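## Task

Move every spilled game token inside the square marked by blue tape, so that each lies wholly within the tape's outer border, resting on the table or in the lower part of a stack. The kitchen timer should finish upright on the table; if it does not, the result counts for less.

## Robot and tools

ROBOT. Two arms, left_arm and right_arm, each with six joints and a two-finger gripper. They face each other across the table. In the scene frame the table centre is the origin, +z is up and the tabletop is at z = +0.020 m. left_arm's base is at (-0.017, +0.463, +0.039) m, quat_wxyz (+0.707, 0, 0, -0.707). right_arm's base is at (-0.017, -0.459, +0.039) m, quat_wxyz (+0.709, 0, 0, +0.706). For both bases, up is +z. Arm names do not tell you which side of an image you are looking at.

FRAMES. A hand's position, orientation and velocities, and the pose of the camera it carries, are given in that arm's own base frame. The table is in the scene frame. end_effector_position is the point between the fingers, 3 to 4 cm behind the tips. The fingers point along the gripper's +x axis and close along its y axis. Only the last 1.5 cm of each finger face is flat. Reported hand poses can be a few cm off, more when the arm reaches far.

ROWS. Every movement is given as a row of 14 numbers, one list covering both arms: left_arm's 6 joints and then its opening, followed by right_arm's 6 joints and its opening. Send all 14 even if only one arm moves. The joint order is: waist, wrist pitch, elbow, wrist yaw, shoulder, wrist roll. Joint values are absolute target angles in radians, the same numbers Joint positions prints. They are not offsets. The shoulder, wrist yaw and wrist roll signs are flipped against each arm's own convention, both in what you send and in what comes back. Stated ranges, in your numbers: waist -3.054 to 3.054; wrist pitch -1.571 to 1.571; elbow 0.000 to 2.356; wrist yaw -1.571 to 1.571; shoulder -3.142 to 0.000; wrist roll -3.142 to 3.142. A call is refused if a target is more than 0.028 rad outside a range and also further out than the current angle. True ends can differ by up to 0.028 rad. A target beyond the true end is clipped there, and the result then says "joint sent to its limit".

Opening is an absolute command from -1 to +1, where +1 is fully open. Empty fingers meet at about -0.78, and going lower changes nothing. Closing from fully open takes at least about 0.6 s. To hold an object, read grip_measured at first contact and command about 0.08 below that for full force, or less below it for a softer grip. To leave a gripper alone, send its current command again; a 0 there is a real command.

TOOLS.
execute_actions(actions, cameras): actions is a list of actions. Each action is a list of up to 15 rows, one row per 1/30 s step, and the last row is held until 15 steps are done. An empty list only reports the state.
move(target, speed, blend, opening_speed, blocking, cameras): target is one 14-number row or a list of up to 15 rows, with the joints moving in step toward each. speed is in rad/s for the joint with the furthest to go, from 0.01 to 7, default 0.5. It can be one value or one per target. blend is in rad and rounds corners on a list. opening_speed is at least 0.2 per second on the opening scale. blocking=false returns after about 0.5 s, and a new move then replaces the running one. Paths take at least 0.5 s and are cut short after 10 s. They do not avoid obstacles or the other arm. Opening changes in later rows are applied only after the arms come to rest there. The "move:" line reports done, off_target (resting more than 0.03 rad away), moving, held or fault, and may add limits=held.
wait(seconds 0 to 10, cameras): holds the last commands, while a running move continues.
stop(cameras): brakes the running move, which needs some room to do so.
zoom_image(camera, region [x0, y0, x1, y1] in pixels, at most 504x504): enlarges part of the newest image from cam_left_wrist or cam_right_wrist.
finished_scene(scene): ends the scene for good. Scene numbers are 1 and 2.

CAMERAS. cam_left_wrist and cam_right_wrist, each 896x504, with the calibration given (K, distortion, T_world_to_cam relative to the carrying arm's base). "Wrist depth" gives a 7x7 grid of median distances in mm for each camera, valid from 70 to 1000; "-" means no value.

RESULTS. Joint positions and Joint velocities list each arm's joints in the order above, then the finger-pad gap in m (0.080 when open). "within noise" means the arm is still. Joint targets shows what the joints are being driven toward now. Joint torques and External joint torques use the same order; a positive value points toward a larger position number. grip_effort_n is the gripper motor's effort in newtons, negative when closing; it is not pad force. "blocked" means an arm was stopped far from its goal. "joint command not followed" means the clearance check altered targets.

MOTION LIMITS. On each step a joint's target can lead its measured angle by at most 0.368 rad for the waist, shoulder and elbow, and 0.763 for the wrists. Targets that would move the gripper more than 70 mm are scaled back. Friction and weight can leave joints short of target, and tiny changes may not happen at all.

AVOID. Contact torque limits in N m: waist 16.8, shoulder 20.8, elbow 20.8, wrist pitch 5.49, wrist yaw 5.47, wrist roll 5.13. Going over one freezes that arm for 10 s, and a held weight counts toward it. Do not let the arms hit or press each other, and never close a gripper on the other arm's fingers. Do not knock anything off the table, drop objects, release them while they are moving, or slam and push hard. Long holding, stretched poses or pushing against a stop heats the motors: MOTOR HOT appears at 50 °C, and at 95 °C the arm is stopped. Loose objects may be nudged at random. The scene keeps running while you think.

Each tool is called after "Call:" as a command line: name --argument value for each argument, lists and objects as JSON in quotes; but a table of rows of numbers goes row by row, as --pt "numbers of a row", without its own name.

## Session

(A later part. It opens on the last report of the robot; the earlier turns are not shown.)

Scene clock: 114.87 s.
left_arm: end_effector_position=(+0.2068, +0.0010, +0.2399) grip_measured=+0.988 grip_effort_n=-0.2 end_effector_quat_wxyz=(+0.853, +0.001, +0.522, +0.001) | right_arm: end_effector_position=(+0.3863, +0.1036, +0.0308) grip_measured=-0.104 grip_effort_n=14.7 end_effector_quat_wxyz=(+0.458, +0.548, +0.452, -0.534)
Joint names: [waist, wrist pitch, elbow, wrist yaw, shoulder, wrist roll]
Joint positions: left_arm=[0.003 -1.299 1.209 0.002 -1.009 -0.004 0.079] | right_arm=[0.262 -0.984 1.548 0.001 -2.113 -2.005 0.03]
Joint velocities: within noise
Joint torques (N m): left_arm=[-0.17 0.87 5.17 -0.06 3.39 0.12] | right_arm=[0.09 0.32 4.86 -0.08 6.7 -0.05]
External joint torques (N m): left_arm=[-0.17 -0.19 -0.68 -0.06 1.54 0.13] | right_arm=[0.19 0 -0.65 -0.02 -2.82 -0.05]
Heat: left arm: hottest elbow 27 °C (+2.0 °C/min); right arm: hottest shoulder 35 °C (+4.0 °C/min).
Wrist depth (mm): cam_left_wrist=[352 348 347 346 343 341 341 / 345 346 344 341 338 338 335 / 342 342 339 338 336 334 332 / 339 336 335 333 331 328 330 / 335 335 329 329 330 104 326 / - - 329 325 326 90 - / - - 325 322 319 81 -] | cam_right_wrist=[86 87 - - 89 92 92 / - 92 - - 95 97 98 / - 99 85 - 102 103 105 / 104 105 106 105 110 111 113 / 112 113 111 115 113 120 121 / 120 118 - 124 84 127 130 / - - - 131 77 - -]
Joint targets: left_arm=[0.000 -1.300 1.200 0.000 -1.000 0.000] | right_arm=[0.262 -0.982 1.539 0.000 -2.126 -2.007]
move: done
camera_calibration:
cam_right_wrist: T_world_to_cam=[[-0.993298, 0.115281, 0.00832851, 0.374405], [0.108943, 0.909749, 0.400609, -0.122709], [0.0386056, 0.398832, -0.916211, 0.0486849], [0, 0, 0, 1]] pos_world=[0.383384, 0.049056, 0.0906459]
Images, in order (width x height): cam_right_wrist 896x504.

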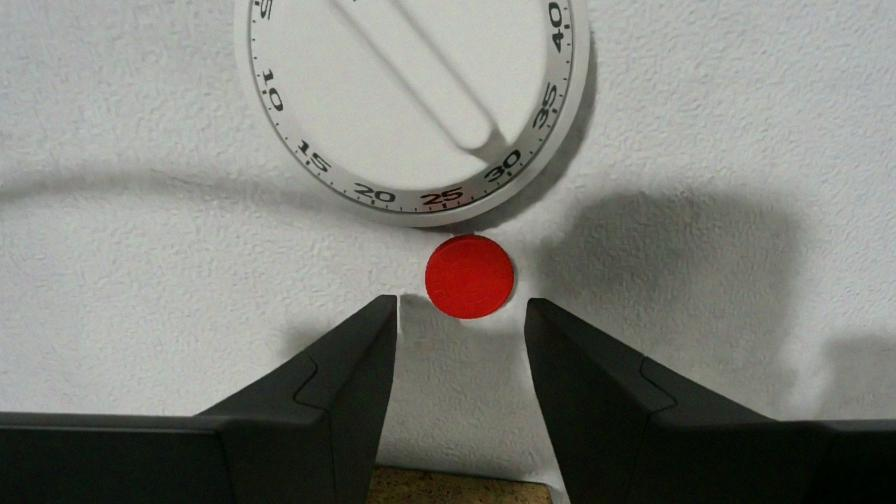

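Call:
move --pt "0 -1.3 1.2 0 -1.0 0 1 0.256 -0.976 1.522 0 -2.114 -2.007 -0.1" --pt "0 -1.3 1.2 0 -1.0 0 1 0.257 -0.949 1.502 0 -2.123 -2.007 -0.1" --pt "0 -1.3 1.2 0 -1.0 0 1 0.257 -0.949 1.502 0 -2.123 -2.007 -0.25" --speed '[0.1,0.1,0.1]' --opening_speed 0.6 --cameras '["cam_right_wrist"]'

Scene clock: 116.43 s.
left_arm: end_effector_position=(+0.2068, +0.0010, +0.2399) grip_measured=+0.988 grip_effort_n=-0.2 end_effector_quat_wxyz=(+0.853, +0.001, +0.522, +0.001) | right_arm: end_effector_position=(+0.3851, +0.1018, +0.0231) grip_measured=-0.245 grip_effort_n=-21.6 end_effector_quat_wxyz=(+0.458, +0.551, +0.450, -0.533)
Joint names: [waist, wrist pitch, elbow, wrist yaw, shoulder, wrist roll]
Joint positions: left_arm=[0.003 -1.299 1.209 0.002 -1.009 -0.004 0.079] | right_arm=[0.258 -0.946 1.515 0.001 -2.113 -2.005 0.024]
Joint velocities: within noise
Joint torques (N m): left_arm=[-0.21 0.87 5.2 -0.05 3.36 0.12] | right_arm=[-0.21 0.04 4.1 -0.13 6.82 -0.1]
External joint torques (N m): left_arm=[-0.23 -0.18 -0.63 -0.06 1.51 0.12] | right_arm=[-0.18 -0.27 -1.28 -0.08 -2.56 -0.1]
Heat: left arm: hottest elbow 27 °C (+2.0 °C/min); right arm: hottest shoulder 35 °C (+4.0 °C/min).
Wrist depth (mm): cam_left_wrist=[349 348 347 344 344 341 341 / 348 346 345 342 339 337 336 / 343 342 340 337 337 334 335 / 337 337 334 334 330 328 329 / 334 334 331 331 330 104 324 / - - 328 329 325 90 - / - - 324 322 321 81 -] | cam_right_wrist=[- 82 - - 83 - 87 / - - - - 89 90 91 / - 93 - - 94 97 97 / 98 98 99 100 102 102 - / 105 106 105 105 106 111 112 / 113 111 - 115 85 118 119 / - - - 126 77 - -]
Joint targets: left_arm=[0.000 -1.300 1.200 0.000 -1.000 0.000] | right_arm=[0.257 -0.949 1.502 0.000 -2.123 -2.007]
move: done
camera_calibration:
cam_right_wrist: T_world_to_cam=[[-0.99288, 0.119069, 0.00351631, 0.373055], [0.110442, 0.909078, 0.401721, -0.118344], [0.044636, 0.399249, -0.915755, 0.0400889], [0, 0, 0, 1]] pos_world=[0.38168, 0.0471592, 0.0829411]
Images, in order (width x height): cam_right_wrist 896x504.

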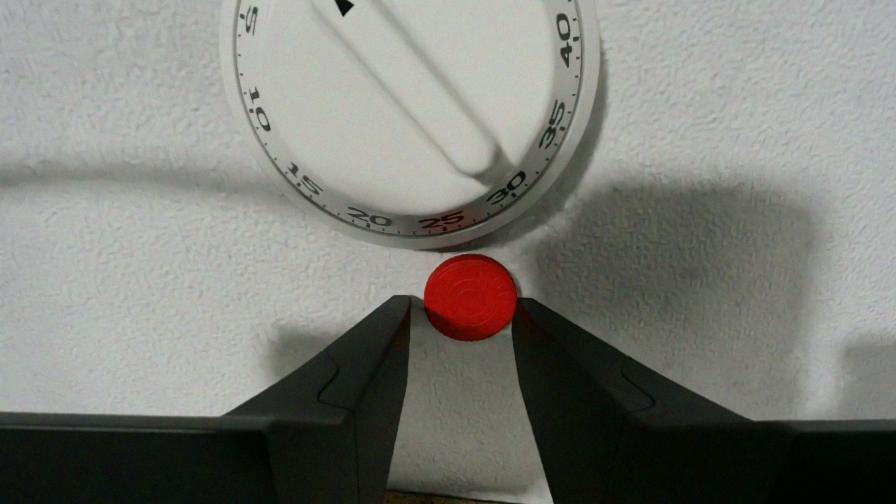

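Good (v≈298). Close and place.

Call:
move --pt "0 -1.3 1.2 0 -1.0 0 1 0.257 -0.949 1.502 0 -2.123 -2.007 -0.25" --pt "0 -1.3 1.2 0 -1.0 0 1 0.257 -0.949 1.502 0 -2.123 -2.007 -0.44" --pt "0 -1.3 1.2 0 -1.0 0 1 0.2617 -1.108 1.61 0 -2.06 -2.007 -0.44" --pt "0 -1.3 1.2 0 -1.0 0 1 -0.196 -1.28 2.085 0 -2.38 -1.43 -0.44" --pt "0 -1.3 1.2 0 -1.0 0 1 -0.196 -1.130 1.961 0 -2.401 -1.43 -0.44" --speed '[0.1,0.3,0.3,0.7,0.13]' --opening_speed 0.6 --cameras '["cam_right_wrist"]'

Scene clock: 120.67 s.
left_arm: end_effector_position=(+0.2068, +0.0010, +0.2399) grip_measured=+0.988 grip_effort_n=-0.7 end_effector_quat_wxyz=(+0.853, +0.001, +0.522, +0.001) | right_arm: end_effector_position=(+0.4581, -0.0905, +0.0254) grip_measured=-0.400 grip_effort_n=-83.5 end_effector_quat_wxyz=(+0.494, +0.520, +0.477, -0.508)
Joint names: [waist, wrist pitch, elbow, wrist yaw, shoulder, wrist roll]
Joint positions: left_arm=[0.003 -1.299 1.209 0.002 -1.009 -0.004 0.079] | right_arm=[-0.195 -1.135 1.977 0 -2.383 -1.432 0.017]
Joint velocities: within noise
Joint torques (N m): left_arm=[-0.17 0.87 5.17 -0.06 3.4 0.13] | right_arm=[-0.12 0.6 4.16 -0.09 7.78 0.09]
External joint torques (N m): left_arm=[-0.18 -0.19 -0.65 -0.07 1.57 0.13] | right_arm=[-0.21 0.24 -1.55 -0.05 -3.54 0.09]
Heat: left arm: hottest elbow 27 °C (+1.0 °C/min); right arm: hottest shoulder 35 °C (+3.0 °C/min).
Wrist depth (mm): cam_left_wrist=[351 348 346 346 343 342 342 / 347 346 344 341 339 338 336 / 341 341 340 339 335 333 330 / 337 334 333 334 331 329 329 / 333 334 330 329 329 104 322 / - - 328 326 324 89 - / - - 324 323 320 81 -] | cam_right_wrist=[- 82 83 84 84 81 86 / - 88 87 88 90 89 91 / - 94 94 94 94 95 95 / 99 99 100 100 102 101 - / 106 106 106 102 106 109 108 / 114 113 - 115 - 118 119 / - - - 127 78 - -]
Joint targets: left_arm=[0.000 -1.300 1.200 0.000 -1.000 0.000] | right_arm=[-0.196 -1.130 1.961 0.000 -2.401 -1.430]
move: done
camera_calibration:
cam_right_wrist: T_world_to_cam=[[-0.999999, -0.000196087, -0.00146417, 0.460936], [-0.000747099, 0.922183, 0.386753, 0.099962], [0.00127439, 0.386754, -0.922182, 0.134591], [0, 0, 0, 1]] pos_world=[0.460839, -0.144147, 0.0861319]
Images, in order (width x height): cam_right_wrist 896x504.

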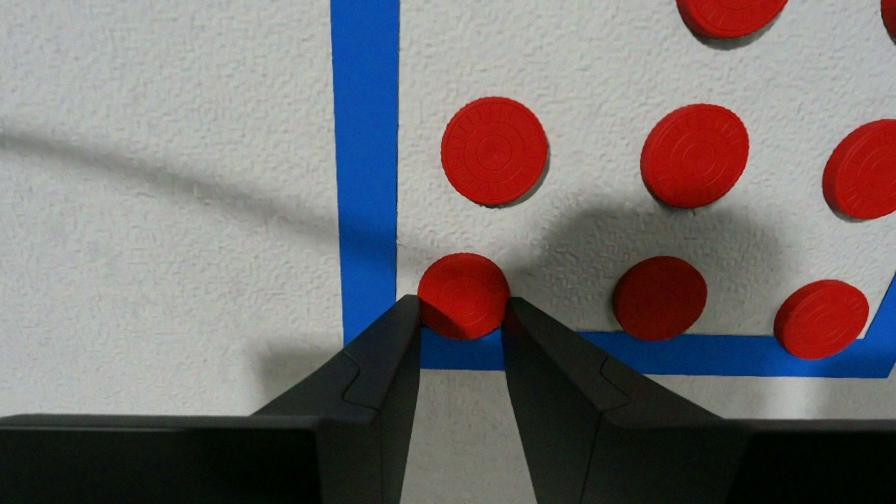

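Call:
move --pt "0 -1.3 1.2 0 -1.0 0 1 -0.196 -1.130 1.961 0 -2.401 -1.43 -0.12" --pt "0 -1.3 1.2 0 -1.0 0 1 -0.196 -1.28 2.085 0 -2.365 -1.43 -0.12" --pt "-0.07 -1.262 2.033 0 -1.871 0.07 1 0.0 -1.104 1.405 0 -1.401 0 0" --speed '[0.3,0.4,0.9]' --opening_speed 1.0

Scene clock: 124.77 s.
left_arm: end_effector_position=(+0.4244, -0.0283, +0.2610) grip_measured=+0.988 grip_effort_n=-0.7 end_effector_quat_wxyz=(+0.852, -0.010, +0.524, -0.011) | right_arm: end_effector_position=(+0.3210, -0.0010, +0.2308) grip_measured=-0.004 grip_effort_n=14.7 end_effector_quat_wxyz=(+0.852, +0.001, +0.523, -0.002)
Joint names: [waist, wrist pitch, elbow, wrist yaw, shoulder, wrist roll]
Joint positions: left_arm=[-0.067 -1.264 2.02 0.002 -1.858 0.066 0.079] | right_arm=[-0.003 -1.106 1.415 0 -1.409 -0.001 0.035]
Joint velocities: within noise
Joint torques (N m): left_arm=[-0.13 1.12 7.86 -0.05 7.97 0.13] | right_arm=[0.15 1.16 5.7 -0.04 5.02 0.06]
External joint torques (N m): left_arm=[-0.09 0.07 1.98 -0.05 -0.05 0.13] | right_arm=[0.17 0.07 -0.6 -0.04 -0.02 0.06]
Heat: left arm: hottest elbow 28 °C (+2.0 °C/min); right arm: hottest shoulder 36 °C (+3.0 °C/min).
Wrist depth (mm): cam_left_wrist=[353 355 354 356 359 359 361 / 349 351 351 352 355 355 355 / 346 346 349 342 349 321 352 / 344 342 345 344 347 321 349 / 341 81 339 342 345 104 345 / - - 340 341 340 90 73 / - - 336 337 339 81 -] | cam_right_wrist=[318 320 322 327 331 332 338 / 310 288 319 324 327 332 335 / 308 284 317 322 323 327 331 / 306 309 312 314 321 323 329 / 305 305 92 313 317 320 325 / 301 - 87 309 82 321 320 / - - 304 307 - - -]
Joint targets: left_arm=[-0.070 -1.262 2.033 0.000 -1.871 0.070] | right_arm=[0.000 -1.104 1.405 0.000 -1.401 0.000]
move: done
camera_calibration:
cam_left_wrist: T_world_to_cam=[[0.0519817, -0.998593, 0.0105264, -0.0418558], [-0.995381, -0.0526607, -0.0802696, 0.469239], [0.080711, -0.00630528, -0.996718, 0.304721], [0, 0, 0, 1]] pos_world=[0.444653, -0.0151651, 0.341827]
cam_right_wrist: T_world_to_cam=[[0.0337029, -0.998202, 0.0495602, -0.0203691], [-0.997077, -0.0369839, -0.0668489, 0.361487], [0.0685616, -0.0471624, -0.996531, 0.284664], [0, 0, 0, 1]] pos_world=[0.3416, 0.00646214, 0.308851]

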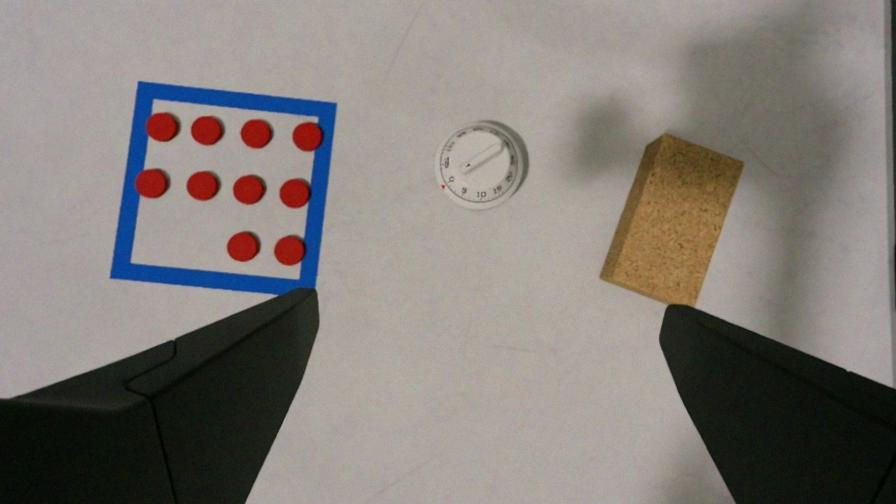

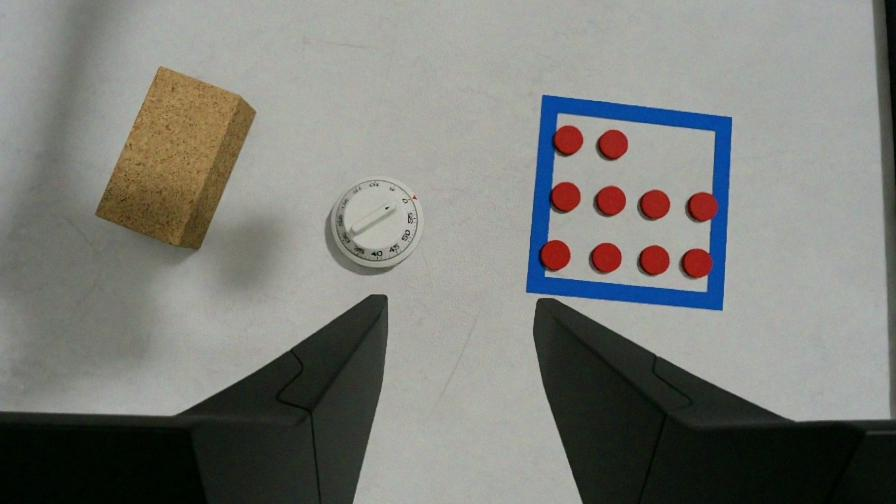

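Call:
finished_scene --scene 2

The scene is finished: the task was done.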